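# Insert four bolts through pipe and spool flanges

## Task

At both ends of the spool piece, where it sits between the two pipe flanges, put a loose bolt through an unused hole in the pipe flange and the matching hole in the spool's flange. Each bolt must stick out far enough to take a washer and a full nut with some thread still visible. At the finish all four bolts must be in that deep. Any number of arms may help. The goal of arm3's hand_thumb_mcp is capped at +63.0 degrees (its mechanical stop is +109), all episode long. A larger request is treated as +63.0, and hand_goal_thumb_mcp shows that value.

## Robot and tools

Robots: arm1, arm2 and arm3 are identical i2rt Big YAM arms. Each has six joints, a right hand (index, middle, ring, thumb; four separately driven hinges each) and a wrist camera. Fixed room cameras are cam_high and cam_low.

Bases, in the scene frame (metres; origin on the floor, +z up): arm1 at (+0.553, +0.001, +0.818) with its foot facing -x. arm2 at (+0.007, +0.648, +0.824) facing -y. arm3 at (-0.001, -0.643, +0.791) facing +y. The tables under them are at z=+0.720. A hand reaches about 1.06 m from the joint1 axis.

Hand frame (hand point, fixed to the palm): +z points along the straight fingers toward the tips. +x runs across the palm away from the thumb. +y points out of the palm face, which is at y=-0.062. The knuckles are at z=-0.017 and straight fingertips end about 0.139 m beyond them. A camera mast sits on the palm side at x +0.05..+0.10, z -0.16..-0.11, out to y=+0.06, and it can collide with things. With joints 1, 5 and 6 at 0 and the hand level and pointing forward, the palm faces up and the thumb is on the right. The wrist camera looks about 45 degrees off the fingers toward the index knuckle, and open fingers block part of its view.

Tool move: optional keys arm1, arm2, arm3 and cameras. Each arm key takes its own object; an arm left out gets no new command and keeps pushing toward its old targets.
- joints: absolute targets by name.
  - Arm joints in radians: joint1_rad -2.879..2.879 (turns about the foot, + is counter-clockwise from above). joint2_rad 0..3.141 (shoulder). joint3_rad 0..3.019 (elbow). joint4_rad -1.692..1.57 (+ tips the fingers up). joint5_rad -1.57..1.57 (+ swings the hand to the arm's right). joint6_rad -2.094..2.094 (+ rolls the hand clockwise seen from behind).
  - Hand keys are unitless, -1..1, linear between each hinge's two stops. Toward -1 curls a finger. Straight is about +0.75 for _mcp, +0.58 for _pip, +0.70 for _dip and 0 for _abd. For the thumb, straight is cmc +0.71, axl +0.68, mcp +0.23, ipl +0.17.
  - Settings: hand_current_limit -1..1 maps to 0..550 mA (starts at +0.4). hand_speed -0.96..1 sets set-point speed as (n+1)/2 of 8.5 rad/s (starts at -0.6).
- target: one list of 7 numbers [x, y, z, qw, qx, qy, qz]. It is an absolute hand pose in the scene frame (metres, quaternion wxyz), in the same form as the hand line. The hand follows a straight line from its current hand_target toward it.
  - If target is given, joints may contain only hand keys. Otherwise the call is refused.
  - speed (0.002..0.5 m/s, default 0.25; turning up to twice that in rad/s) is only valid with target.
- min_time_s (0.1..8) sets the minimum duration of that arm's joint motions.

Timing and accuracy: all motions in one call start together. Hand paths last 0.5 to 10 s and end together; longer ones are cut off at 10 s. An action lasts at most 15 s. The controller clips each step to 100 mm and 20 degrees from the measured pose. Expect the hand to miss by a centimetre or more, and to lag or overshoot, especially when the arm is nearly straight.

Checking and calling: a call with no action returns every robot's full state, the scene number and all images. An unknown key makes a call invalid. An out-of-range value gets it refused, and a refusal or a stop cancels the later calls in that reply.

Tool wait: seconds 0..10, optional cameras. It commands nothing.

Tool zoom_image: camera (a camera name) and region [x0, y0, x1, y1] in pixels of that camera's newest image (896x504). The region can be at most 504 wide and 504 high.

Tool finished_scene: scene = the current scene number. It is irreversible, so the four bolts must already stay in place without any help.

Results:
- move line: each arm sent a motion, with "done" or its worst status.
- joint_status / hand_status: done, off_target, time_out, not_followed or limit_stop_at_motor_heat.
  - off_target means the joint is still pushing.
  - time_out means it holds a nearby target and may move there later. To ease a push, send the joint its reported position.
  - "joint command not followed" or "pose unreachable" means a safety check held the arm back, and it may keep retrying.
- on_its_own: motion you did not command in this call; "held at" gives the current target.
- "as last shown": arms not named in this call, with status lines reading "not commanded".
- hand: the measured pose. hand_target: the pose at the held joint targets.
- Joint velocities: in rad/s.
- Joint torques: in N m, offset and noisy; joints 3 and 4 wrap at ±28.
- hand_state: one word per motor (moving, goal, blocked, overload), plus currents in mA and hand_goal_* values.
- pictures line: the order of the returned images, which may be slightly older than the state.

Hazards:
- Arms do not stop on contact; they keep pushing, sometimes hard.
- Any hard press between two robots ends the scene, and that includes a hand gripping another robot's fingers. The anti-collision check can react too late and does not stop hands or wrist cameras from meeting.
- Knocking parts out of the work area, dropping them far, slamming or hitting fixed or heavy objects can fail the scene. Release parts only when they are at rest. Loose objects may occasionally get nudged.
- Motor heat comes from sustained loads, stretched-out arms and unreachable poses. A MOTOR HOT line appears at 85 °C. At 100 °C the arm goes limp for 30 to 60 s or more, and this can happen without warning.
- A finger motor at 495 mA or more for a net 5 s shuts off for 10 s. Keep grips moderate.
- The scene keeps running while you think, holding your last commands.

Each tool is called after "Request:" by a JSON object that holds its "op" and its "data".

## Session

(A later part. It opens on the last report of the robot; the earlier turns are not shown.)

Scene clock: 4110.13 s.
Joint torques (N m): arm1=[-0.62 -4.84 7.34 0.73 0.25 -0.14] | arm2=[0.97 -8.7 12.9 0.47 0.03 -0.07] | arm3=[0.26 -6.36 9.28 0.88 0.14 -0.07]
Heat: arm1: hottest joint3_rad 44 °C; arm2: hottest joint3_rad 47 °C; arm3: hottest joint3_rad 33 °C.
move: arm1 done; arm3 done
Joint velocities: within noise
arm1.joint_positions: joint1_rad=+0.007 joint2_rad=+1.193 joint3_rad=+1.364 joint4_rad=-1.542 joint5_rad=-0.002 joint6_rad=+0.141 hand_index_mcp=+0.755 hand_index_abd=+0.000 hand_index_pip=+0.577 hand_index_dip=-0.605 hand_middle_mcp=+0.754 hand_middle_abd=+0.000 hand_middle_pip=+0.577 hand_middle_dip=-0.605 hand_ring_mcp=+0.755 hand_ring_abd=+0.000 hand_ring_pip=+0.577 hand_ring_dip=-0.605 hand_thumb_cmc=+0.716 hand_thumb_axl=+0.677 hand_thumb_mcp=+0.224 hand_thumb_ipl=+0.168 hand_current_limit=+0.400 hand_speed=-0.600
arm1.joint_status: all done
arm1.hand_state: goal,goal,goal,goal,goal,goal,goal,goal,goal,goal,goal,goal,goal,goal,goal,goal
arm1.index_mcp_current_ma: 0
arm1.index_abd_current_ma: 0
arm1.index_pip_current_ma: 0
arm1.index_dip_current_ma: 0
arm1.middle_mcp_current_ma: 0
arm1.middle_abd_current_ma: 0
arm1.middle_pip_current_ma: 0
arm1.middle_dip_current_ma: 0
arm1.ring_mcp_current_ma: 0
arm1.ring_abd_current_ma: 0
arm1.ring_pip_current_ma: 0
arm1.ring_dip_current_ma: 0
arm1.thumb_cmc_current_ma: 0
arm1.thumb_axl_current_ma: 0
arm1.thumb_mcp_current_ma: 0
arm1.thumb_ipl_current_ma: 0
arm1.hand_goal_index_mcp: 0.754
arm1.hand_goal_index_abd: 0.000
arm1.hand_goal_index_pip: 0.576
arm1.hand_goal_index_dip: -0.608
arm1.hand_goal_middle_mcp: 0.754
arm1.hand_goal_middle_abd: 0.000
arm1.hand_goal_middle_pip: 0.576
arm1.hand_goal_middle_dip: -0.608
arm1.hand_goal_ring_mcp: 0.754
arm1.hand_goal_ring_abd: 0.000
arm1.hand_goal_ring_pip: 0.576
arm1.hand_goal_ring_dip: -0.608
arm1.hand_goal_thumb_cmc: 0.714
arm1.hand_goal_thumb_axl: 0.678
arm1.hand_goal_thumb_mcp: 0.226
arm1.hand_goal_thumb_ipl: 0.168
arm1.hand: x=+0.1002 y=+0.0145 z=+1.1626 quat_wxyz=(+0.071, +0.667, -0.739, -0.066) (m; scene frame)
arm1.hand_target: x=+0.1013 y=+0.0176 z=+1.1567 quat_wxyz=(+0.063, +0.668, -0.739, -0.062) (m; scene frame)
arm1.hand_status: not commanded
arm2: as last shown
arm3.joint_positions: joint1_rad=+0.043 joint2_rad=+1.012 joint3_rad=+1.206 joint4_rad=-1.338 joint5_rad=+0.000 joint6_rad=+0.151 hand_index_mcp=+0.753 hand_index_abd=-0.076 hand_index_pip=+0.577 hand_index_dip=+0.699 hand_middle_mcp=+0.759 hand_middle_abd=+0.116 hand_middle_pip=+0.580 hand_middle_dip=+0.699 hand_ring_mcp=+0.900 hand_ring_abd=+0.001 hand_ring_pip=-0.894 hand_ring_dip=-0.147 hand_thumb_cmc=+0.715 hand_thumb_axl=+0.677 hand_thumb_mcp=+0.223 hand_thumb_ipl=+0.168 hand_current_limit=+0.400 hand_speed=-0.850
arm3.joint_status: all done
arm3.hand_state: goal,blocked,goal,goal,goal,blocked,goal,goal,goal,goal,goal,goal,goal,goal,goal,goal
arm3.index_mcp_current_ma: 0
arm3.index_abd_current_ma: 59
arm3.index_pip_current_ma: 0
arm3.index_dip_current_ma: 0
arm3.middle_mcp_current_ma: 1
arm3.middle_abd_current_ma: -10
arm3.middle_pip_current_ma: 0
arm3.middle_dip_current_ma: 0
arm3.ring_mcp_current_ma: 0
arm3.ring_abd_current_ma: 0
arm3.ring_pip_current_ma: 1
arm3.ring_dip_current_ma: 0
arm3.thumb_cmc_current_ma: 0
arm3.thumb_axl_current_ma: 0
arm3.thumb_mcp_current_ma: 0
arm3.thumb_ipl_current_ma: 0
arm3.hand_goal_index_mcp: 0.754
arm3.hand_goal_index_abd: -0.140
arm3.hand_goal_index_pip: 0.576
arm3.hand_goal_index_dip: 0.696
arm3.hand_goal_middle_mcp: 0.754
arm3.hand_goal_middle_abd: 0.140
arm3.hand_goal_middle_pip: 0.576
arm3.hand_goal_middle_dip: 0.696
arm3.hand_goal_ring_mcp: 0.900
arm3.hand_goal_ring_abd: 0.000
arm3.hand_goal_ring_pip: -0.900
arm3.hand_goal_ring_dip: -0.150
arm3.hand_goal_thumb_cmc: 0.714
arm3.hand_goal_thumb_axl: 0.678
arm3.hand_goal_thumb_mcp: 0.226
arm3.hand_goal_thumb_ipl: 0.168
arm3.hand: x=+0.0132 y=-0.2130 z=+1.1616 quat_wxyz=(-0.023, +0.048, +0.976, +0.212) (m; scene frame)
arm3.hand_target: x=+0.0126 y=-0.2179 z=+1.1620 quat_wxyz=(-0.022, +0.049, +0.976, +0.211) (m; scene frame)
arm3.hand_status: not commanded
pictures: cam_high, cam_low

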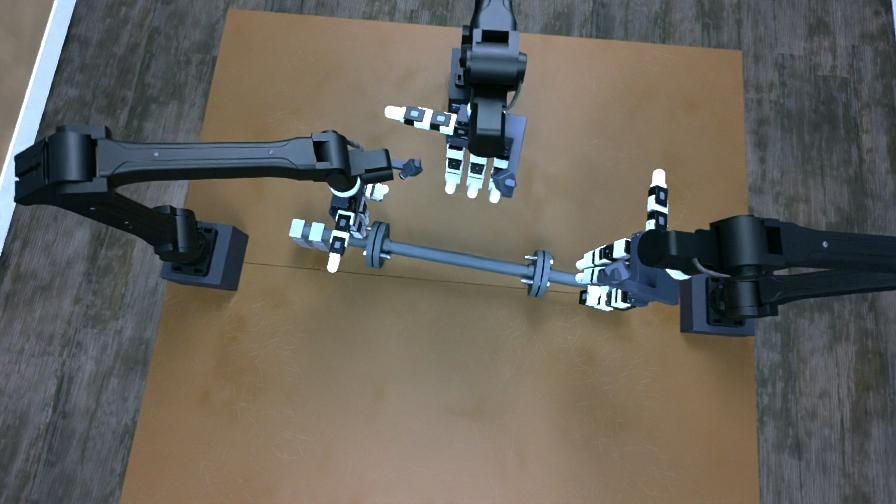

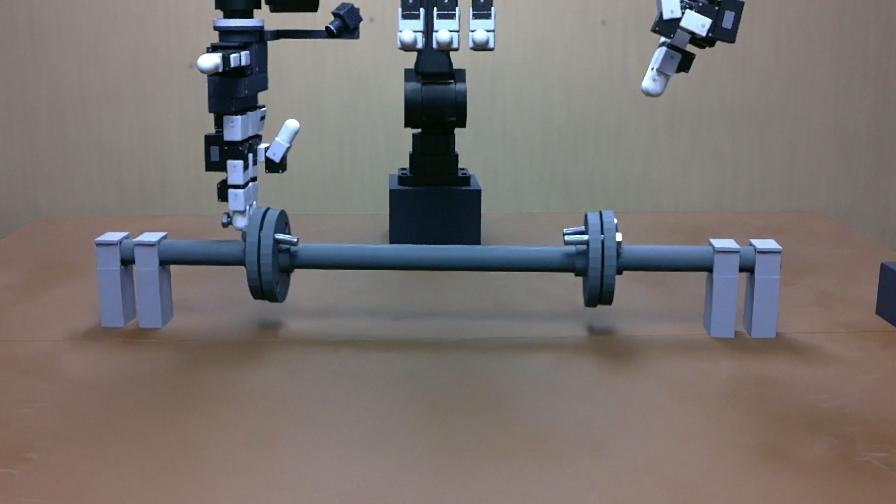

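Request:
{"op": "move", "data": {"arm1": {"target": [0.085, 0.02, 1.0, 0, 0.6697, -0.7426, 0], "speed": 0.12, "joints": {"hand_thumb_cmc": -0.571}}, "cameras": ["cam_high", "cam_low"]}}

Scene clock: 4129.50 s.
Joint torques (N m): arm1=[-0.67 -6.77 6.95 1.01 -0.01 -0.12] | arm2=[0.97 -8.7 12.9 0.46 0.03 -0.08] | arm3=[0.26 -6.36 9.29 0.88 0.14 -0.07]
Heat: arm1: hottest joint3_rad 44 °C; arm2: hottest joint3_rad 47 °C; arm3: hottest joint3_rad 33 °C.
move: arm1 done
Joint velocities: within noise
arm1.joint_positions: joint1_rad=+0.000 joint2_rad=+1.361 joint3_rad=+1.147 joint4_rad=-1.353 joint5_rad=-0.011 joint6_rad=+0.133 hand_index_mcp=+0.755 hand_index_abd=+0.000 hand_index_pip=+0.577 hand_index_dip=-0.605 hand_middle_mcp=+0.754 hand_middle_abd=+0.000 hand_middle_pip=+0.577 hand_middle_dip=-0.605 hand_ring_mcp=+0.755 hand_ring_abd=+0.000 hand_ring_pip=+0.577 hand_ring_dip=-0.605 hand_thumb_cmc=-0.568 hand_thumb_axl=+0.677 hand_thumb_mcp=+0.223 hand_thumb_ipl=+0.168 hand_current_limit=+0.400 hand_speed=-0.600
arm1.joint_status: all done
arm1.hand_state: goal,goal,goal,goal,goal,goal,goal,goal,goal,goal,goal,goal,goal,goal,goal,goal
arm1.index_mcp_current_ma: 0
arm1.index_abd_current_ma: 0
arm1.index_pip_current_ma: 0
arm1.index_dip_current_ma: 0
arm1.middle_mcp_current_ma: 0
arm1.middle_abd_current_ma: 0
arm1.middle_pip_current_ma: 0
arm1.middle_dip_current_ma: 0
arm1.ring_mcp_current_ma: 0
arm1.ring_abd_current_ma: 0
arm1.ring_pip_current_ma: 0
arm1.ring_dip_current_ma: 0
arm1.thumb_cmc_current_ma: 0
arm1.thumb_axl_current_ma: 0
arm1.thumb_mcp_current_ma: 0
arm1.thumb_ipl_current_ma: 0
arm1.hand_goal_index_mcp: 0.754
arm1.hand_goal_index_abd: 0.000
arm1.hand_goal_index_pip: 0.576
arm1.hand_goal_index_dip: -0.608
arm1.hand_goal_middle_mcp: 0.754
arm1.hand_goal_middle_abd: 0.000
arm1.hand_goal_middle_pip: 0.576
arm1.hand_goal_middle_dip: -0.608
arm1.hand_goal_ring_mcp: 0.754
arm1.hand_goal_ring_abd: 0.000
arm1.hand_goal_ring_pip: 0.576
arm1.hand_goal_ring_dip: -0.608
arm1.hand_goal_thumb_cmc: -0.570
arm1.hand_goal_thumb_axl: 0.678
arm1.hand_goal_thumb_mcp: 0.226
arm1.hand_goal_thumb_ipl: 0.168
arm1.hand: x=+0.0867 y=+0.0172 z=+1.0028 quat_wxyz=(-0.001, +0.670, -0.743, +0.000) (m; scene frame)
arm1.hand_target: x=+0.0851 y=+0.0200 z=+1.0001 quat_wxyz=(+0.000, +0.670, -0.743, +0.000) (m; scene frame)
arm1.hand_status: done (0.004 m and 0.2 deg from the pose sent, 0.163 m and 11.2 deg at the start)
arm2.joint_positions: joint1_rad=+0.309 joint2_rad=+1.511 joint3_rad=+1.166 joint4_rad=-1.246 joint5_rad=-0.006 joint6_rad=+0.387 hand_index_mcp=+0.759 hand_index_abd=-0.075 hand_index_pip=+0.579 hand_index_dip=+0.698 hand_middle_mcp=+0.762 hand_middle_abd=+0.080 hand_middle_pip=+0.581 hand_middle_dip=+0.698 hand_ring_mcp=+0.900 hand_ring_abd=+0.000 hand_ring_pip=-0.893 hand_ring_dip=-0.148 hand_thumb_cmc=+0.714 hand_thumb_axl=+0.677 hand_thumb_mcp=+0.223 hand_thumb_ipl=+0.168 hand_current_limit=+0.400 hand_speed=-0.850
arm2.joint_status: not commanded
arm2.hand_state: goal,blocked,goal,goal,goal,blocked,goal,goal,goal,goal,goal,goal,goal,goal,goal,goal
arm2.index_mcp_current_ma: 12
arm2.index_abd_current_ma: 385
arm2.index_pip_current_ma: 6
arm2.index_dip_current_ma: 3
arm2.middle_mcp_current_ma: 19
arm2.middle_abd_current_ma: -385
arm2.middle_pip_current_ma: 9
arm2.middle_dip_current_ma: 3
arm2.ring_mcp_current_ma: 0
arm2.ring_abd_current_ma: 0
arm2.ring_pip_current_ma: 14
arm2.ring_dip_current_ma: 4
arm2.thumb_cmc_current_ma: 0
arm2.thumb_axl_current_ma: -1
arm2.thumb_mcp_current_ma: -6
arm2.thumb_ipl_current_ma: 0
arm2.hand_goal_index_mcp: 0.754
arm2.hand_goal_index_abd: -0.220
arm2.hand_goal_index_pip: 0.576
arm2.hand_goal_index_dip: 0.696
arm2.hand_goal_middle_mcp: 0.754
arm2.hand_goal_middle_abd: 0.220
arm2.hand_goal_middle_pip: 0.576
arm2.hand_goal_middle_dip: 0.696
arm2.hand_goal_ring_mcp: 0.900
arm2.hand_goal_ring_abd: 0.000
arm2.hand_goal_ring_pip: -0.900
arm2.hand_goal_ring_dip: -0.150
arm2.hand_goal_thumb_cmc: 0.714
arm2.hand_goal_thumb_axl: 0.678
arm2.hand_goal_thumb_mcp: 0.226
arm2.hand_goal_thumb_ipl: 0.168
arm2.hand: x=+0.0935 y=+0.1620 z=+0.9615 quat_wxyz=(-0.006, +0.999, -0.053, -0.001) (m; scene frame)
arm2.hand_target: x=+0.0952 y=+0.1422 z=+0.9776 quat_wxyz=(+0.011, +0.999, -0.050, +0.004) (m; scene frame)
arm2.hand_status: not commanded
arm3: as last shown
pictures: cam_high, cam_low
led back after a hold (arm1 arm): the arm was led back toward your command in small steps, so it may still be short of it.
pose unreachable (arm1 arm): on one or more control steps of this call this arm could not follow its commanded pose, so it was not sent that pose on those steps. It may still have moved: this result reports where it is.
cause: moving toward the commanded pose would bring a part of the arm too close to another arm (this arm's hand and a part of the arm2 arm, along the way the arms are being sent, or toward where that arm still pushes).

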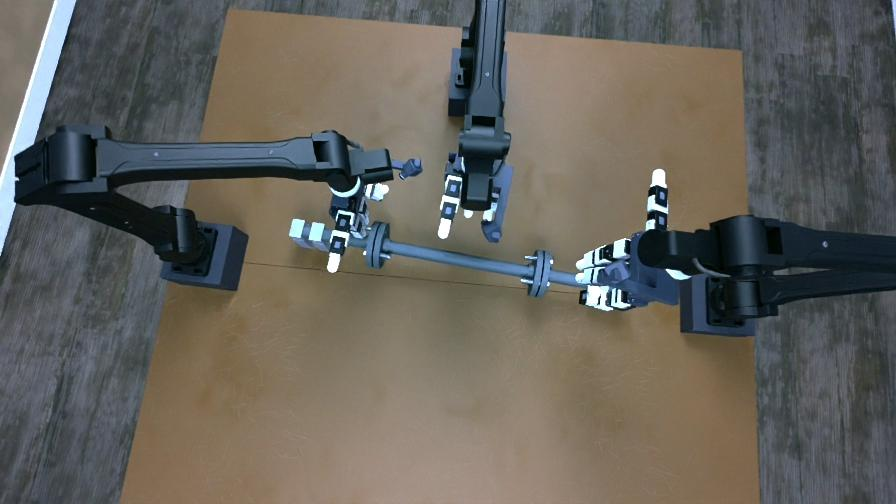

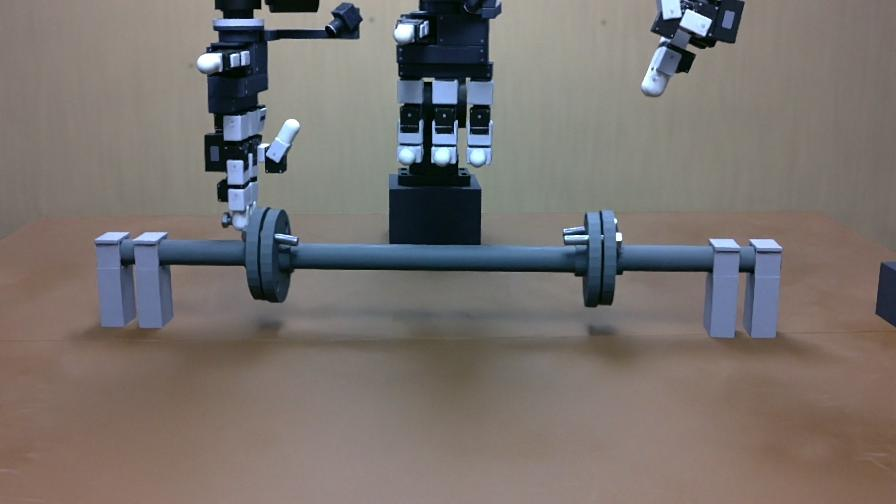

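Request:
{"op": "move", "data": {"arm1": {"target": [0.083, 0.02, 0.845, 0, 0.6697, -0.7426, 0], "speed": 0.1}, "cameras": ["cam_high", "cam_low", "arm1_cam_wrist"]}}

Scene clock: 4137.03 s.
Joint torques (N m): arm1=[-0.26 -7.47 5.57 1.01 -0.02 -0.08] | arm2=[0.97 -8.7 12.92 0.47 0.03 -0.07] | arm3=[0.21 -6.36 9.28 0.9 0.14 -0.07]
Heat: arm1: hottest joint3_rad 44 °C; arm2: hottest joint3_rad 47 °C; arm3: hottest joint3_rad 33 °C.
move: arm1 done
Joint velocities: within noise
arm1.joint_positions: joint1_rad=+0.000 joint2_rad=+1.550 joint3_rad=+0.902 joint4_rad=-0.916 joint5_rad=-0.011 joint6_rad=+0.133 hand_index_mcp=+0.755 hand_index_abd=+0.000 hand_index_pip=+0.577 hand_index_dip=-0.605 hand_middle_mcp=+0.754 hand_middle_abd=+0.000 hand_middle_pip=+0.577 hand_middle_dip=-0.605 hand_ring_mcp=+0.754 hand_ring_abd=+0.000 hand_ring_pip=+0.577 hand_ring_dip=-0.605 hand_thumb_cmc=-0.568 hand_thumb_axl=+0.677 hand_thumb_mcp=+0.223 hand_thumb_ipl=+0.168 hand_current_limit=+0.400 hand_speed=-0.600
arm1.joint_status: not commanded
arm1.hand_state: goal,goal,goal,goal,goal,goal,goal,goal,goal,goal,goal,goal,goal,goal,goal,goal
arm1.index_mcp_current_ma: 0
arm1.index_abd_current_ma: 0
arm1.index_pip_current_ma: 0
arm1.index_dip_current_ma: 0
arm1.middle_mcp_current_ma: 0
arm1.middle_abd_current_ma: 0
arm1.middle_pip_current_ma: 0
arm1.middle_dip_current_ma: 0
arm1.ring_mcp_current_ma: 0
arm1.ring_abd_current_ma: 0
arm1.ring_pip_current_ma: 0
arm1.ring_dip_current_ma: 0
arm1.thumb_cmc_current_ma: 0
arm1.thumb_axl_current_ma: 0
arm1.thumb_mcp_current_ma: 0
arm1.thumb_ipl_current_ma: 0
arm1.hand_goal_index_mcp: 0.754
arm1.hand_goal_index_abd: 0.000
arm1.hand_goal_index_pip: 0.576
arm1.hand_goal_index_dip: -0.608
arm1.hand_goal_middle_mcp: 0.754
arm1.hand_goal_middle_abd: 0.000
arm1.hand_goal_middle_pip: 0.576
arm1.hand_goal_middle_dip: -0.608
arm1.hand_goal_ring_mcp: 0.754
arm1.hand_goal_ring_abd: 0.000
arm1.hand_goal_ring_pip: 0.576
arm1.hand_goal_ring_dip: -0.608
arm1.hand_goal_thumb_cmc: -0.570
arm1.hand_goal_thumb_axl: 0.678
arm1.hand_goal_thumb_mcp: 0.226
arm1.hand_goal_thumb_ipl: 0.168
arm1.hand: x=+0.0829 y=+0.0191 z=+0.8490 quat_wxyz=(+0.000, +0.670, -0.743, -0.001) (m; scene frame)
arm1.hand_target: x=+0.0830 y=+0.0200 z=+0.8451 quat_wxyz=(+0.000, +0.670, -0.743, +0.000) (m; scene frame)
arm1.hand_status: done (0.004 m and 0.2 deg from the pose sent, 0.158 m and 0.2 deg at the start)
arm2, arm3: as last shown
pictures: arm1_cam_wrist, cam_high, cam_low

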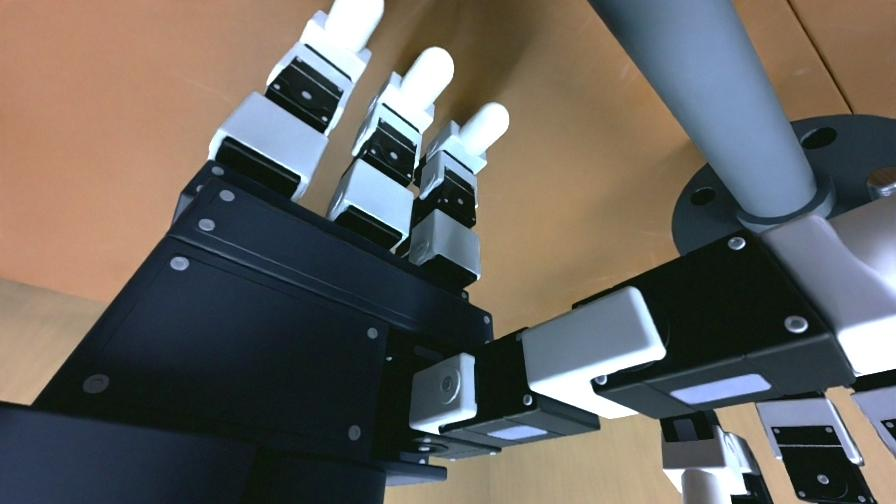

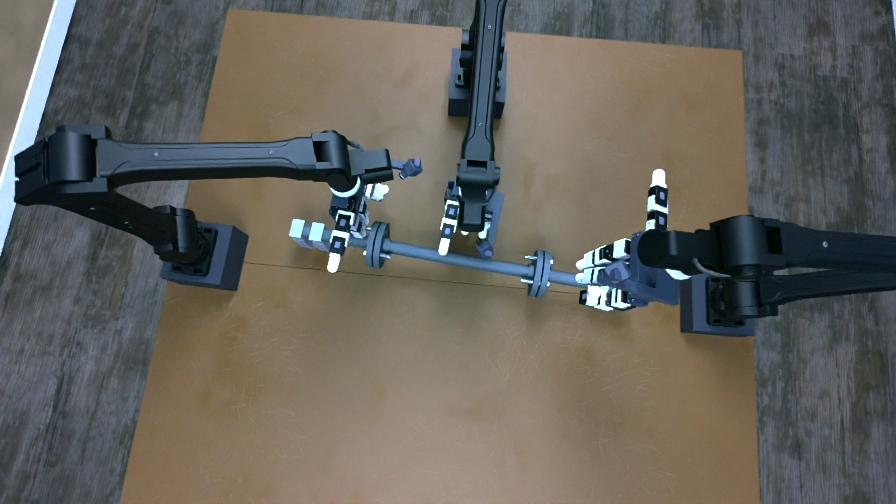

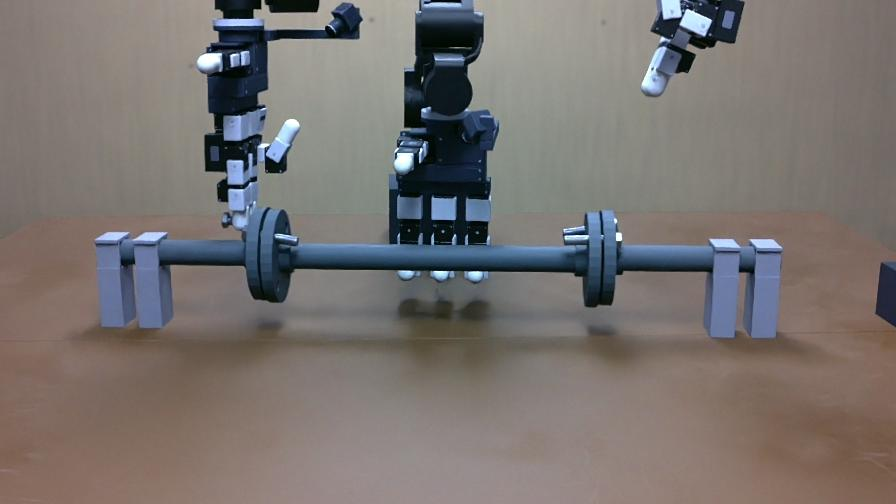

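Request:
{"op": "move", "data": {"arm1": {"joints": {"hand_thumb_cmc": 0.714}}, "cameras": ["arm1_cam_wrist"]}}

Request:
{"op": "zoom_image", "data": {"camera": "arm1_cam_wrist", "region": [660, 100, 896, 300]}}

Scene clock: 4155.00 s.
Joint torques (N m): arm1=[-0.32 -7.41 5.53 0.96 0.05 -0.08] | arm2=[0.97 -8.7 12.9 0.46 0.04 -0.08] | arm3=[0.26 -6.3 9.28 0.88 0.14 -0.06]
Heat: arm1: hottest joint3_rad 44 °C; arm2: hottest joint3_rad 47 °C; arm3: hottest joint3_rad 33 °C.
move: arm1 done
Joint velocities: within noise
arm1.joint_positions: joint1_rad=+0.000 joint2_rad=+1.550 joint3_rad=+0.902 joint4_rad=-0.916 joint5_rad=-0.011 joint6_rad=+0.132 hand_index_mcp=+0.755 hand_index_abd=+0.000 hand_index_pip=+0.577 hand_index_dip=-0.605 hand_middle_mcp=+0.754 hand_middle_abd=+0.000 hand_middle_pip=+0.577 hand_middle_dip=-0.605 hand_ring_mcp=+0.754 hand_ring_abd=+0.000 hand_ring_pip=+0.577 hand_ring_dip=-0.605 hand_thumb_cmc=+0.711 hand_thumb_axl=+0.677 hand_thumb_mcp=+0.223 hand_thumb_ipl=+0.168 hand_current_limit=+0.400 hand_speed=-0.600
arm1.joint_status: all done
arm1.hand_state: goal,goal,goal,goal,goal,goal,goal,goal,goal,goal,goal,goal,goal,goal,goal,goal
arm1.index_mcp_current_ma: 0
arm1.index_abd_current_ma: 0
arm1.index_pip_current_ma: 0
arm1.index_dip_current_ma: 0
arm1.middle_mcp_current_ma: 0
arm1.middle_abd_current_ma: 0
arm1.middle_pip_current_ma: 0
arm1.middle_dip_current_ma: 0
arm1.ring_mcp_current_ma: 0
arm1.ring_abd_current_ma: 0
arm1.ring_pip_current_ma: 0
arm1.ring_dip_current_ma: 0
arm1.thumb_cmc_current_ma: 0
arm1.thumb_axl_current_ma: 0
arm1.thumb_mcp_current_ma: 0
arm1.thumb_ipl_current_ma: 0
arm1.hand_goal_index_mcp: 0.754
arm1.hand_goal_index_abd: 0.000
arm1.hand_goal_index_pip: 0.576
arm1.hand_goal_index_dip: -0.608
arm1.hand_goal_middle_mcp: 0.754
arm1.hand_goal_middle_abd: 0.000
arm1.hand_goal_middle_pip: 0.576
arm1.hand_goal_middle_dip: -0.608
arm1.hand_goal_ring_mcp: 0.754
arm1.hand_goal_ring_abd: 0.000
arm1.hand_goal_ring_pip: 0.576
arm1.hand_goal_ring_dip: -0.608
arm1.hand_goal_thumb_cmc: 0.714
arm1.hand_goal_thumb_axl: 0.678
arm1.hand_goal_thumb_mcp: 0.226
arm1.hand_goal_thumb_ipl: 0.168
arm1.hand: x=+0.0829 y=+0.0190 z=+0.8490 quat_wxyz=(+0.000, +0.670, -0.742, -0.001) (m; scene frame)
arm1.hand_target: x=+0.0830 y=+0.0199 z=+0.8451 quat_wxyz=(+0.000, +0.670, -0.743, +0.000) (m; scene frame)
arm1.hand_status: not commanded
arm2, arm3: as last shown
pictures: arm1_cam_wrist

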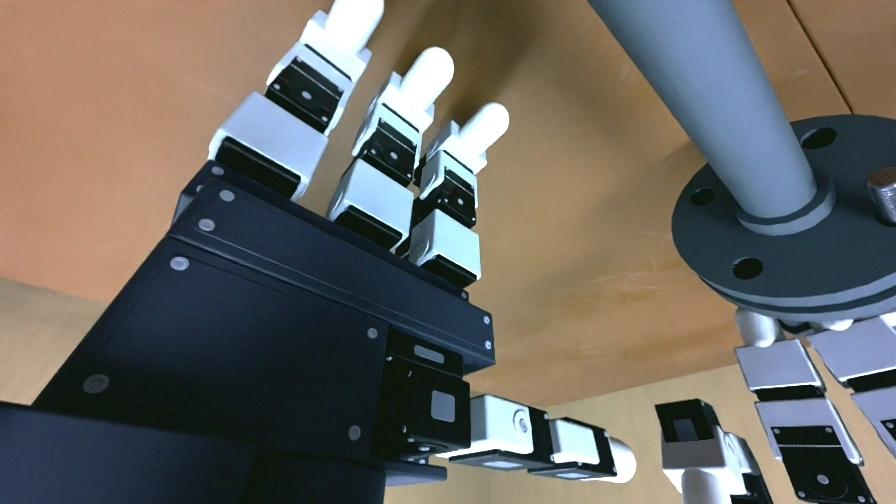

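Scaled by 2.136.

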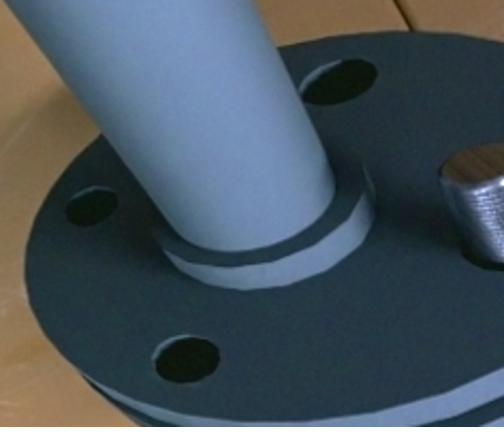

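Request:
{"op": "move", "data": {"cameras": ["arm1_cam_wrist", "cam_low", "arm2_cam_wrist"]}}

Request:
{"op": "zoom_image", "data": {"camera": "arm1_cam_wrist", "region": [725, 245, 775, 295]}}

Request:
{"op": "zoom_image", "data": {"camera": "cam_low", "region": [210, 205, 310, 255]}}

Scene clock: 4195.13 s.
Joint torques (N m): arm1=[-0.32 -7.41 5.53 0.95 0.05 -0.08] | arm2=[0.91 -8.7 12.9 0.46 0.03 -0.08] | arm3=[0.26 -6.36 9.28 0.9 0.14 -0.07]
Heat: arm1: hottest joint3_rad 43 °C; arm2: hottest joint3_rad 47 °C; arm3: hottest joint3_rad 33 °C.
Joint velocities: within noise
arm1.joint_positions: joint1_rad=+0.000 joint2_rad=+1.550 joint3_rad=+0.902 joint4_rad=-0.916 joint5_rad=-0.011 joint6_rad=+0.132 hand_index_mcp=+0.755 hand_index_abd=+0.000 hand_index_pip=+0.577 hand_index_dip=-0.605 hand_middle_mcp=+0.754 hand_middle_abd=+0.000 hand_middle_pip=+0.577 hand_middle_dip=-0.605 hand_ring_mcp=+0.754 hand_ring_abd=+0.000 hand_ring_pip=+0.577 hand_ring_dip=-0.605 hand_thumb_cmc=+0.711 hand_thumb_axl=+0.677 hand_thumb_mcp=+0.223 hand_thumb_ipl=+0.168 hand_current_limit=+0.400 hand_speed=-0.600
arm1.joint_status: all done
arm1.hand_state: goal,goal,goal,goal,goal,goal,goal,goal,goal,goal,goal,goal,goal,goal,goal,goal
arm1.index_mcp_current_ma: 0
arm1.index_abd_current_ma: 0
arm1.index_pip_current_ma: 0
arm1.index_dip_current_ma: 0
arm1.middle_mcp_current_ma: 0
arm1.middle_abd_current_ma: 0
arm1.middle_pip_current_ma: 0
arm1.middle_dip_current_ma: 0
arm1.ring_mcp_current_ma: 0
arm1.ring_abd_current_ma: 0
arm1.ring_pip_current_ma: 0
arm1.ring_dip_current_ma: 0
arm1.thumb_cmc_current_ma: 0
arm1.thumb_axl_current_ma: 0
arm1.thumb_mcp_current_ma: 0
arm1.thumb_ipl_current_ma: 0
arm1.hand_goal_index_mcp: 0.754
arm1.hand_goal_index_abd: 0.000
arm1.hand_goal_index_pip: 0.576
arm1.hand_goal_index_dip: -0.608
arm1.hand_goal_middle_mcp: 0.754
arm1.hand_goal_middle_abd: 0.000
arm1.hand_goal_middle_pip: 0.576
arm1.hand_goal_middle_dip: -0.608
arm1.hand_goal_ring_mcp: 0.754
arm1.hand_goal_ring_abd: 0.000
arm1.hand_goal_ring_pip: 0.576
arm1.hand_goal_ring_dip: -0.608
arm1.hand_goal_thumb_cmc: 0.714
arm1.hand_goal_thumb_axl: 0.678
arm1.hand_goal_thumb_mcp: 0.226
arm1.hand_goal_thumb_ipl: 0.168
arm1.hand: x=+0.0829 y=+0.0190 z=+0.8490 quat_wxyz=(+0.000, +0.670, -0.742, -0.001) (m; scene frame)
arm1.hand_target: x=+0.0830 y=+0.0199 z=+0.8451 quat_wxyz=(+0.000, +0.670, -0.743, +0.000) (m; scene frame)
arm1.hand_status: not commanded
arm2.joint_positions: joint1_rad=+0.309 joint2_rad=+1.511 joint3_rad=+1.166 joint4_rad=-1.246 joint5_rad=-0.006 joint6_rad=+0.387 hand_index_mcp=+0.759 hand_index_abd=-0.075 hand_index_pip=+0.579 hand_index_dip=+0.698 hand_middle_mcp=+0.762 hand_middle_abd=+0.080 hand_middle_pip=+0.581 hand_middle_dip=+0.698 hand_ring_mcp=+0.900 hand_ring_abd=+0.000 hand_ring_pip=-0.893 hand_ring_dip=-0.148 hand_thumb_cmc=+0.714 hand_thumb_axl=+0.677 hand_thumb_mcp=+0.223 hand_thumb_ipl=+0.168 hand_current_limit=+0.400 hand_speed=-0.850
arm2.joint_status: not commanded
arm2.hand_state: goal,blocked,goal,goal,goal,blocked,goal,goal,goal,goal,goal,goal,goal,goal,goal,goal
arm2.index_mcp_current_ma: 12
arm2.index_abd_current_ma: 385
arm2.index_pip_current_ma: 6
arm2.index_dip_current_ma: 3
arm2.middle_mcp_current_ma: 19
arm2.middle_abd_current_ma: -385
arm2.middle_pip_current_ma: 9
arm2.middle_dip_current_ma: 3
arm2.ring_mcp_current_ma: 0
arm2.ring_abd_current_ma: 0
arm2.ring_pip_current_ma: 14
arm2.ring_dip_current_ma: 4
arm2.thumb_cmc_current_ma: 0
arm2.thumb_axl_current_ma: -1
arm2.thumb_mcp_current_ma: -6
arm2.thumb_ipl_current_ma: 0
arm2.hand_goal_index_mcp: 0.754
arm2.hand_goal_index_abd: -0.220
arm2.hand_goal_index_pip: 0.576
arm2.hand_goal_index_dip: 0.696
arm2.hand_goal_middle_mcp: 0.754
arm2.hand_goal_middle_abd: 0.220
arm2.hand_goal_middle_pip: 0.576
arm2.hand_goal_middle_dip: 0.696
arm2.hand_goal_ring_mcp: 0.900
arm2.hand_goal_ring_abd: 0.000
arm2.hand_goal_ring_pip: -0.900
arm2.hand_goal_ring_dip: -0.150
arm2.hand_goal_thumb_cmc: 0.714
arm2.hand_goal_thumb_axl: 0.678
arm2.hand_goal_thumb_mcp: 0.226
arm2.hand_goal_thumb_ipl: 0.168
arm2.hand: x=+0.0935 y=+0.1620 z=+0.9615 quat_wxyz=(-0.006, +0.999, -0.053, -0.001) (m; scene frame)
arm2.hand_target: x=+0.0952 y=+0.1422 z=+0.9776 quat_wxyz=(+0.011, +0.999, -0.050, +0.004) (m; scene frame)
arm2.hand_status: not commanded
arm3.joint_positions: joint1_rad=+0.043 joint2_rad=+1.012 joint3_rad=+1.206 joint4_rad=-1.338 joint5_rad=+0.000 joint6_rad=+0.151 hand_index_mcp=+0.753 hand_index_abd=-0.076 hand_index_pip=+0.577 hand_index_dip=+0.699 hand_middle_mcp=+0.759 hand_middle_abd=+0.116 hand_middle_pip=+0.580 hand_middle_dip=+0.699 hand_ring_mcp=+0.900 hand_ring_abd=+0.001 hand_ring_pip=-0.894 hand_ring_dip=-0.147 hand_thumb_cmc=+0.715 hand_thumb_axl=+0.677 hand_thumb_mcp=+0.223 hand_thumb_ipl=+0.168 hand_current_limit=+0.400 hand_speed=-0.850
arm3.joint_status: not commanded
arm3.hand_state: goal,blocked,goal,goal,goal,blocked,goal,goal,goal,goal,goal,goal,goal,goal,goal,goal
arm3.index_mcp_current_ma: 0
arm3.index_abd_current_ma: 59
arm3.index_pip_current_ma: 0
arm3.index_dip_current_ma: 0
arm3.middle_mcp_current_ma: 1
arm3.middle_abd_current_ma: -10
arm3.middle_pip_current_ma: 0
arm3.middle_dip_current_ma: 0
arm3.ring_mcp_current_ma: 0
arm3.ring_abd_current_ma: 0
arm3.ring_pip_current_ma: 1
arm3.ring_dip_current_ma: 0
arm3.thumb_cmc_current_ma: 0
arm3.thumb_axl_current_ma: 0
arm3.thumb_mcp_current_ma: 0
arm3.thumb_ipl_current_ma: 0
arm3.hand_goal_index_mcp: 0.754
arm3.hand_goal_index_abd: -0.140
arm3.hand_goal_index_pip: 0.576
arm3.hand_goal_index_dip: 0.696
arm3.hand_goal_middle_mcp: 0.754
arm3.hand_goal_middle_abd: 0.140
arm3.hand_goal_middle_pip: 0.576
arm3.hand_goal_middle_dip: 0.696
arm3.hand_goal_ring_mcp: 0.900
arm3.hand_goal_ring_abd: 0.000
arm3.hand_goal_ring_pip: -0.900
arm3.hand_goal_ring_dip: -0.150
arm3.hand_goal_thumb_cmc: 0.714
arm3.hand_goal_thumb_axl: 0.678
arm3.hand_goal_thumb_mcp: 0.226
arm3.hand_goal_thumb_ipl: 0.168
arm3.hand: x=+0.0132 y=-0.2130 z=+1.1616 quat_wxyz=(-0.023, +0.048, +0.976, +0.212) (m; scene frame)
arm3.hand_target: x=+0.0126 y=-0.2179 z=+1.1620 quat_wxyz=(-0.022, +0.049, +0.976, +0.211) (m; scene frame)
arm3.hand_status: not commanded
pictures: arm1_cam_wrist, arm2_cam_wrist, cam_low

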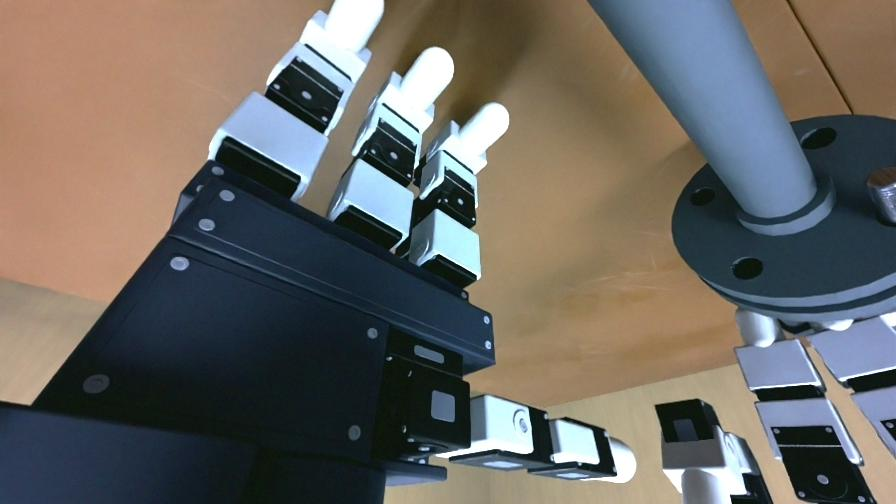

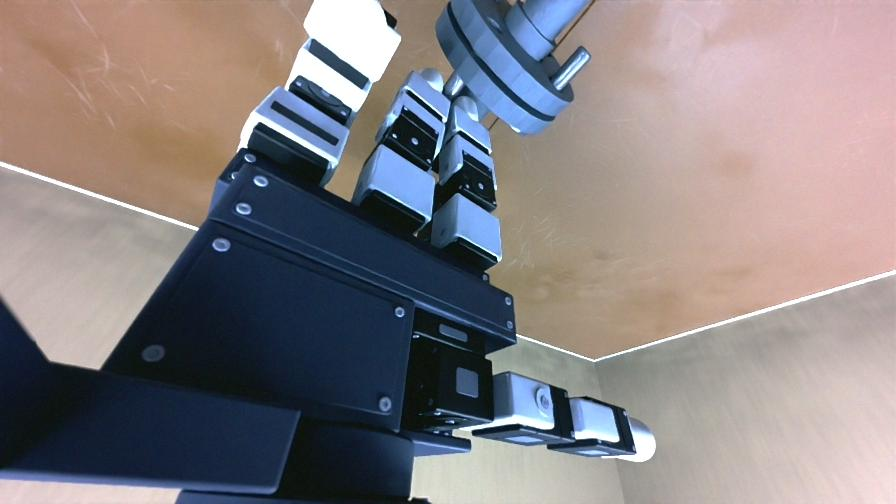

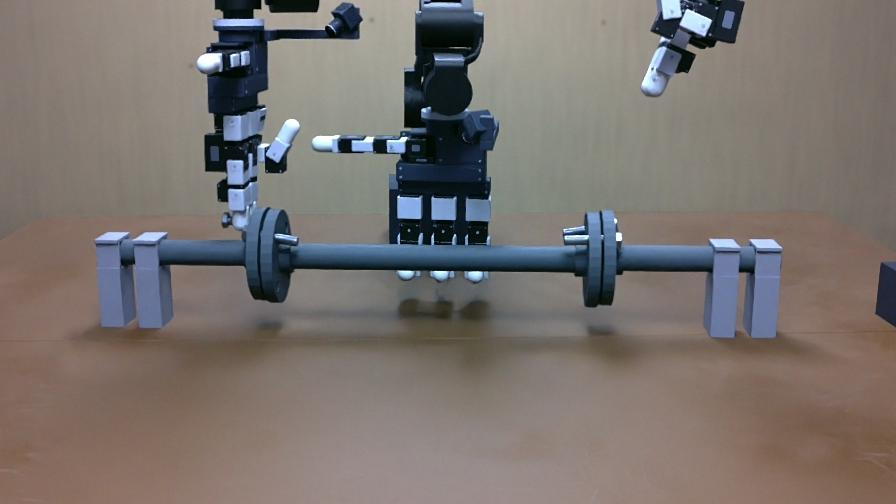

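Scaled by 10.080.

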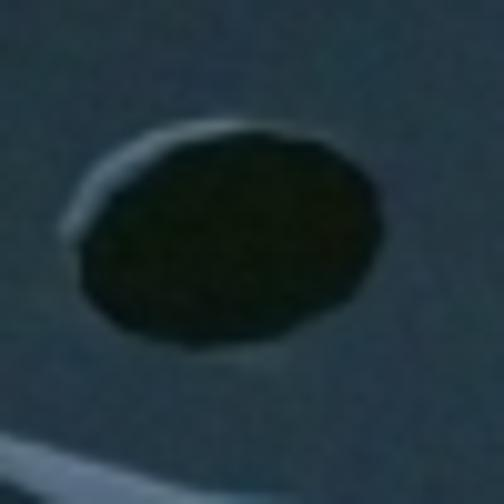

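Scaled by 5.040.

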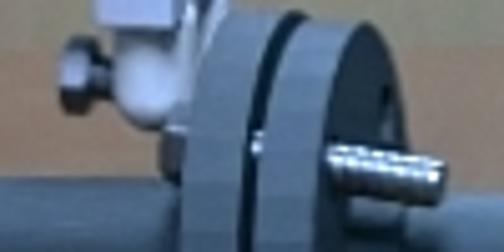

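Request:
{"op": "move", "data": {"arm1": {"target": [0.13, -0.04, 0.86, 0, 0.839, -0.544, 0], "speed": 0.12, "joints": {"hand_index_dip": 0.696, "hand_middle_dip": 0.696, "hand_ring_dip": 0.696, "hand_index_pip": -0.738, "hand_middle_pip": -0.738, "hand_ring_pip": -0.738}}, "cameras": ["arm1_cam_wrist", "cam_high"]}}

Request:
{"op": "move", "data": {"arm1": {"target": [0.0995, -0.04, 0.813, 0, 0.839, -0.544, 0], "speed": 0.1}, "cameras": ["arm1_cam_wrist", "cam_low"]}}

Scene clock: 4270.50 s.
Joint torques (N m): arm1=[0.62 -7.12 5.45 0.35 -0.01 -0.12] | arm2=[0.91 -8.7 12.9 0.47 0.04 -0.08] | arm3=[0.32 -6.3 9.28 0.87 0.14 -0.07]
Heat: arm1: hottest joint3_rad 42 °C; arm2: hottest joint3_rad 48 °C; arm3: hottest joint3_rad 33 °C.
move: arm1 done
Joint velocities: within noise
arm1.joint_positions: joint1_rad=+0.037 joint2_rad=+1.418 joint3_rad=+0.785 joint4_rad=-0.929 joint5_rad=-0.011 joint6_rad=-0.338 hand_index_mcp=+0.755 hand_index_abd=+0.000 hand_index_pip=-0.730 hand_index_dip=+0.694 hand_middle_mcp=+0.754 hand_middle_abd=+0.000 hand_middle_pip=-0.731 hand_middle_dip=+0.694 hand_ring_mcp=+0.754 hand_ring_abd=+0.000 hand_ring_pip=-0.731 hand_ring_dip=+0.694 hand_thumb_cmc=+0.711 hand_thumb_axl=+0.677 hand_thumb_mcp=+0.223 hand_thumb_ipl=+0.168 hand_current_limit=+0.400 hand_speed=-0.600
arm1.joint_status: all done
arm1.hand_state: goal,goal,goal,goal,goal,goal,goal,goal,goal,goal,goal,goal,goal,goal,goal,goal
arm1.index_mcp_current_ma: 0
arm1.index_abd_current_ma: 0
arm1.index_pip_current_ma: 2
arm1.index_dip_current_ma: 0
arm1.middle_mcp_current_ma: 0
arm1.middle_abd_current_ma: 0
arm1.middle_pip_current_ma: 2
arm1.middle_dip_current_ma: 0
arm1.ring_mcp_current_ma: 0
arm1.ring_abd_current_ma: 0
arm1.ring_pip_current_ma: 1
arm1.ring_dip_current_ma: 0
arm1.thumb_cmc_current_ma: 0
arm1.thumb_axl_current_ma: 0
arm1.thumb_mcp_current_ma: 0
arm1.thumb_ipl_current_ma: 0
arm1.hand_goal_index_mcp: 0.754
arm1.hand_goal_index_abd: 0.000
arm1.hand_goal_index_pip: -0.738
arm1.hand_goal_index_dip: 0.696
arm1.hand_goal_middle_mcp: 0.754
arm1.hand_goal_middle_abd: 0.000
arm1.hand_goal_middle_pip: -0.738
arm1.hand_goal_middle_dip: 0.696
arm1.hand_goal_ring_mcp: 0.754
arm1.hand_goal_ring_abd: 0.000
arm1.hand_goal_ring_pip: -0.738
arm1.hand_goal_ring_dip: 0.696
arm1.hand_goal_thumb_cmc: 0.714
arm1.hand_goal_thumb_axl: 0.678
arm1.hand_goal_thumb_mcp: 0.226
arm1.hand_goal_thumb_ipl: 0.168
arm1.hand: x=+0.1256 y=-0.0359 z=+0.8581 quat_wxyz=(+0.000, +0.835, -0.551, -0.001) (m; scene frame)
arm1.hand_target: x=+0.1299 y=-0.0399 z=+0.8599 quat_wxyz=(+0.000, +0.839, -0.544, +0.000) (m; scene frame)
arm1.hand_status: done (0.006 m and 0.9 deg from the pose sent, 0.076 m and 30.0 deg at the start)
arm2, arm3: as last shown
pictures: arm1_cam_wrist, cam_high

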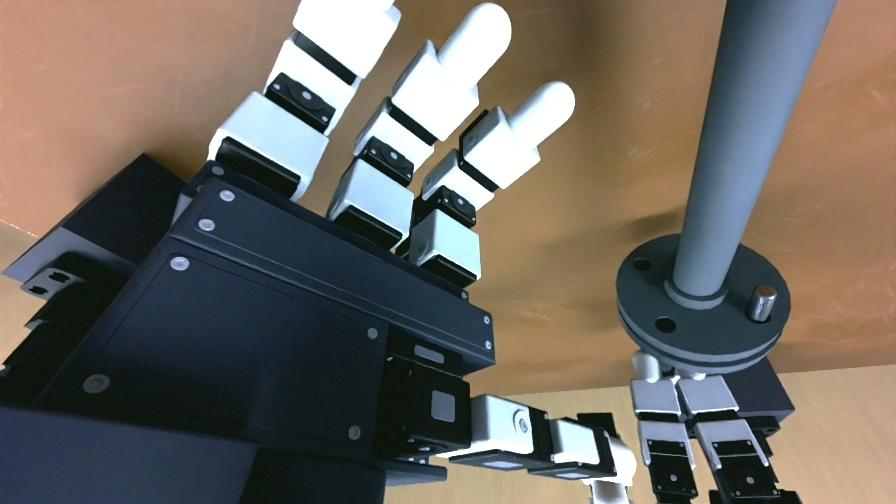

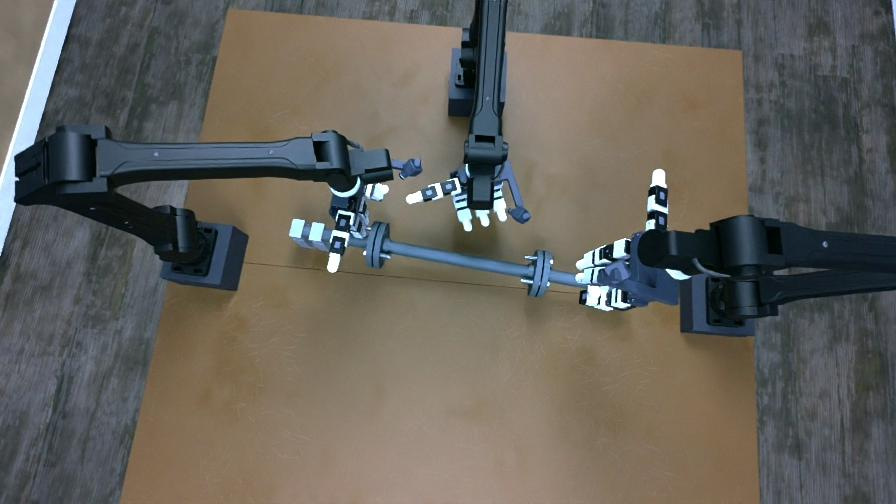

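Scene clock: 4271.63 s.
Joint torques (N m): arm1=[0.26 -7.12 6.71 0.95 0 -0.13] | arm2=[0.91 -8.7 12.89 0.47 0.03 -0.07] | arm3=[0.26 -6.3 9.28 0.88 0.14 -0.07]
Heat: arm1: hottest joint3_rad 42 °C; arm2: hottest joint3_rad 48 °C; arm3: hottest joint3_rad 33 °C.
move: arm1 off_target
Joint velocities: within noise
arm1.joint_positions: joint1_rad=+0.037 joint2_rad=+1.570 joint3_rad=+0.785 joint4_rad=-0.809 joint5_rad=-0.011 joint6_rad=-0.343 hand_index_mcp=+0.755 hand_index_abd=+0.000 hand_index_pip=-0.730 hand_index_dip=+0.694 hand_middle_mcp=+0.754 hand_middle_abd=+0.000 hand_middle_pip=-0.731 hand_middle_dip=+0.694 hand_ring_mcp=+0.754 hand_ring_abd=+0.000 hand_ring_pip=-0.731 hand_ring_dip=+0.694 hand_thumb_cmc=+0.711 hand_thumb_axl=+0.677 hand_thumb_mcp=+0.223 hand_thumb_ipl=+0.168 hand_current_limit=+0.400 hand_speed=-0.600
arm1.joint_status: not commanded
arm1.hand_state: goal,goal,goal,goal,goal,goal,goal,goal,goal,goal,goal,goal,goal,goal,goal,goal
arm1.index_mcp_current_ma: 0
arm1.index_abd_current_ma: 0
arm1.index_pip_current_ma: 2
arm1.index_dip_current_ma: 0
arm1.middle_mcp_current_ma: 0
arm1.middle_abd_current_ma: 0
arm1.middle_pip_current_ma: 1
arm1.middle_dip_current_ma: 0
arm1.ring_mcp_current_ma: 0
arm1.ring_abd_current_ma: 0
arm1.ring_pip_current_ma: 1
arm1.ring_dip_current_ma: 0
arm1.thumb_cmc_current_ma: 0
arm1.thumb_axl_current_ma: 0
arm1.thumb_mcp_current_ma: 0
arm1.thumb_ipl_current_ma: 0
arm1.hand_goal_index_mcp: 0.754
arm1.hand_goal_index_abd: 0.000
arm1.hand_goal_index_pip: -0.738
arm1.hand_goal_index_dip: 0.696
arm1.hand_goal_middle_mcp: 0.754
arm1.hand_goal_middle_abd: 0.000
arm1.hand_goal_middle_pip: -0.738
arm1.hand_goal_middle_dip: 0.696
arm1.hand_goal_ring_mcp: 0.754
arm1.hand_goal_ring_abd: 0.000
arm1.hand_goal_ring_pip: -0.738
arm1.hand_goal_ring_dip: 0.696
arm1.hand_goal_thumb_cmc: 0.714
arm1.hand_goal_thumb_axl: 0.678
arm1.hand_goal_thumb_mcp: 0.226
arm1.hand_goal_thumb_ipl: 0.168
arm1.hand: x=+0.1133 y=-0.0365 z=+0.8059 quat_wxyz=(-0.009, +0.836, -0.549, +0.011) (m; scene frame)
arm1.hand_target: x=+0.0998 y=-0.0400 z=+0.8132 quat_wxyz=(+0.000, +0.839, -0.544, +0.000) (m; scene frame)
arm1.hand_status: off_target (0.016 m and 1.8 deg from the pose sent, 0.052 m and 0.9 deg at the start)
arm2, arm3: as last shown
pictures: arm1_cam_wrist, cam_low

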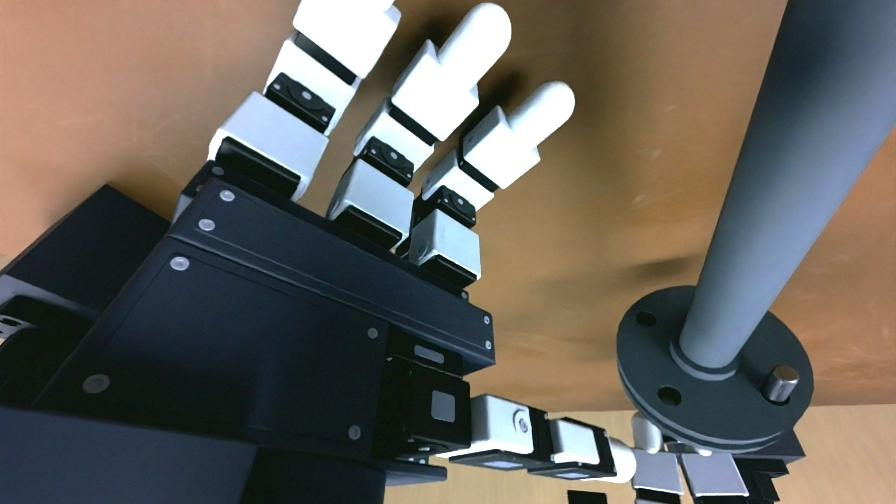

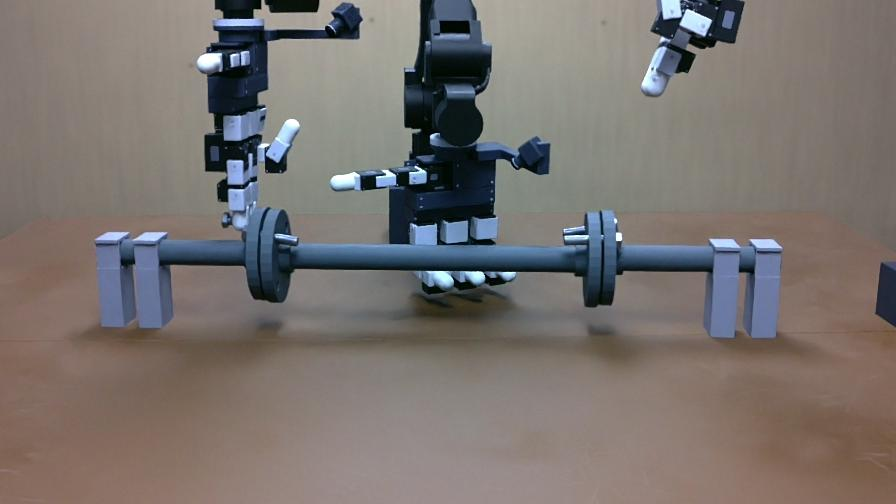

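Request:
{"op": "zoom_image", "data": {"camera": "arm1_cam_wrist", "region": [645, 372, 695, 422]}}

Request:
{"op": "zoom_image", "data": {"camera": "arm1_cam_wrist", "region": [600, 280, 820, 460]}}

Scaled by 10.080.

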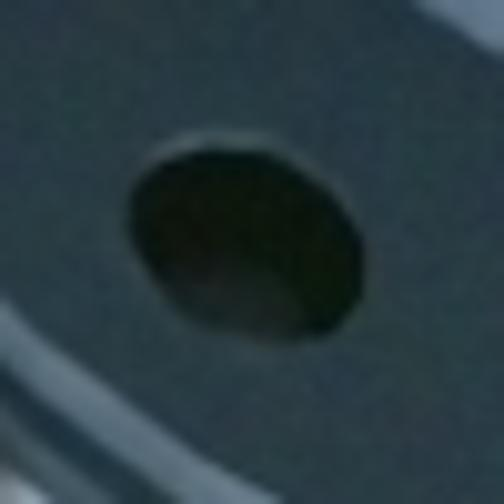

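Scaled by 2.291.

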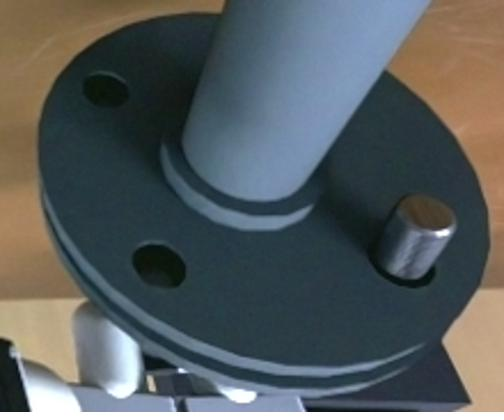

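Request:
{"op": "zoom_image", "data": {"camera": "arm1_cam_wrist", "region": [656, 384, 684, 408]}}

Request:
{"op": "zoom_image", "data": {"camera": "arm1_cam_wrist", "region": [630, 305, 660, 335]}}

Scaled by 18.000.

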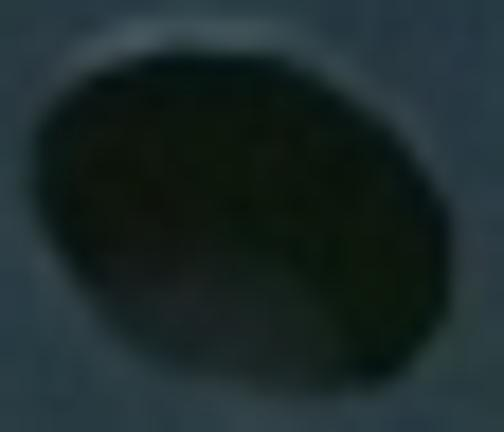

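Scaled by 16.800.

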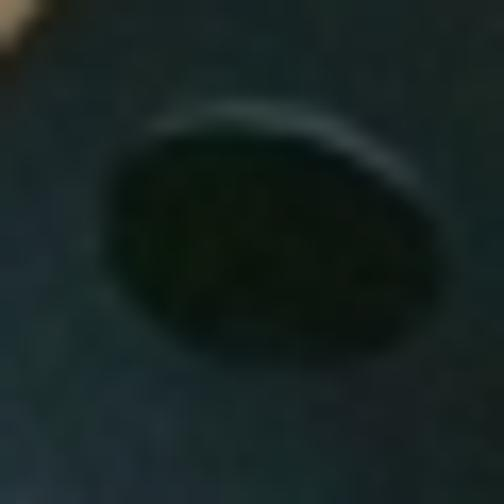

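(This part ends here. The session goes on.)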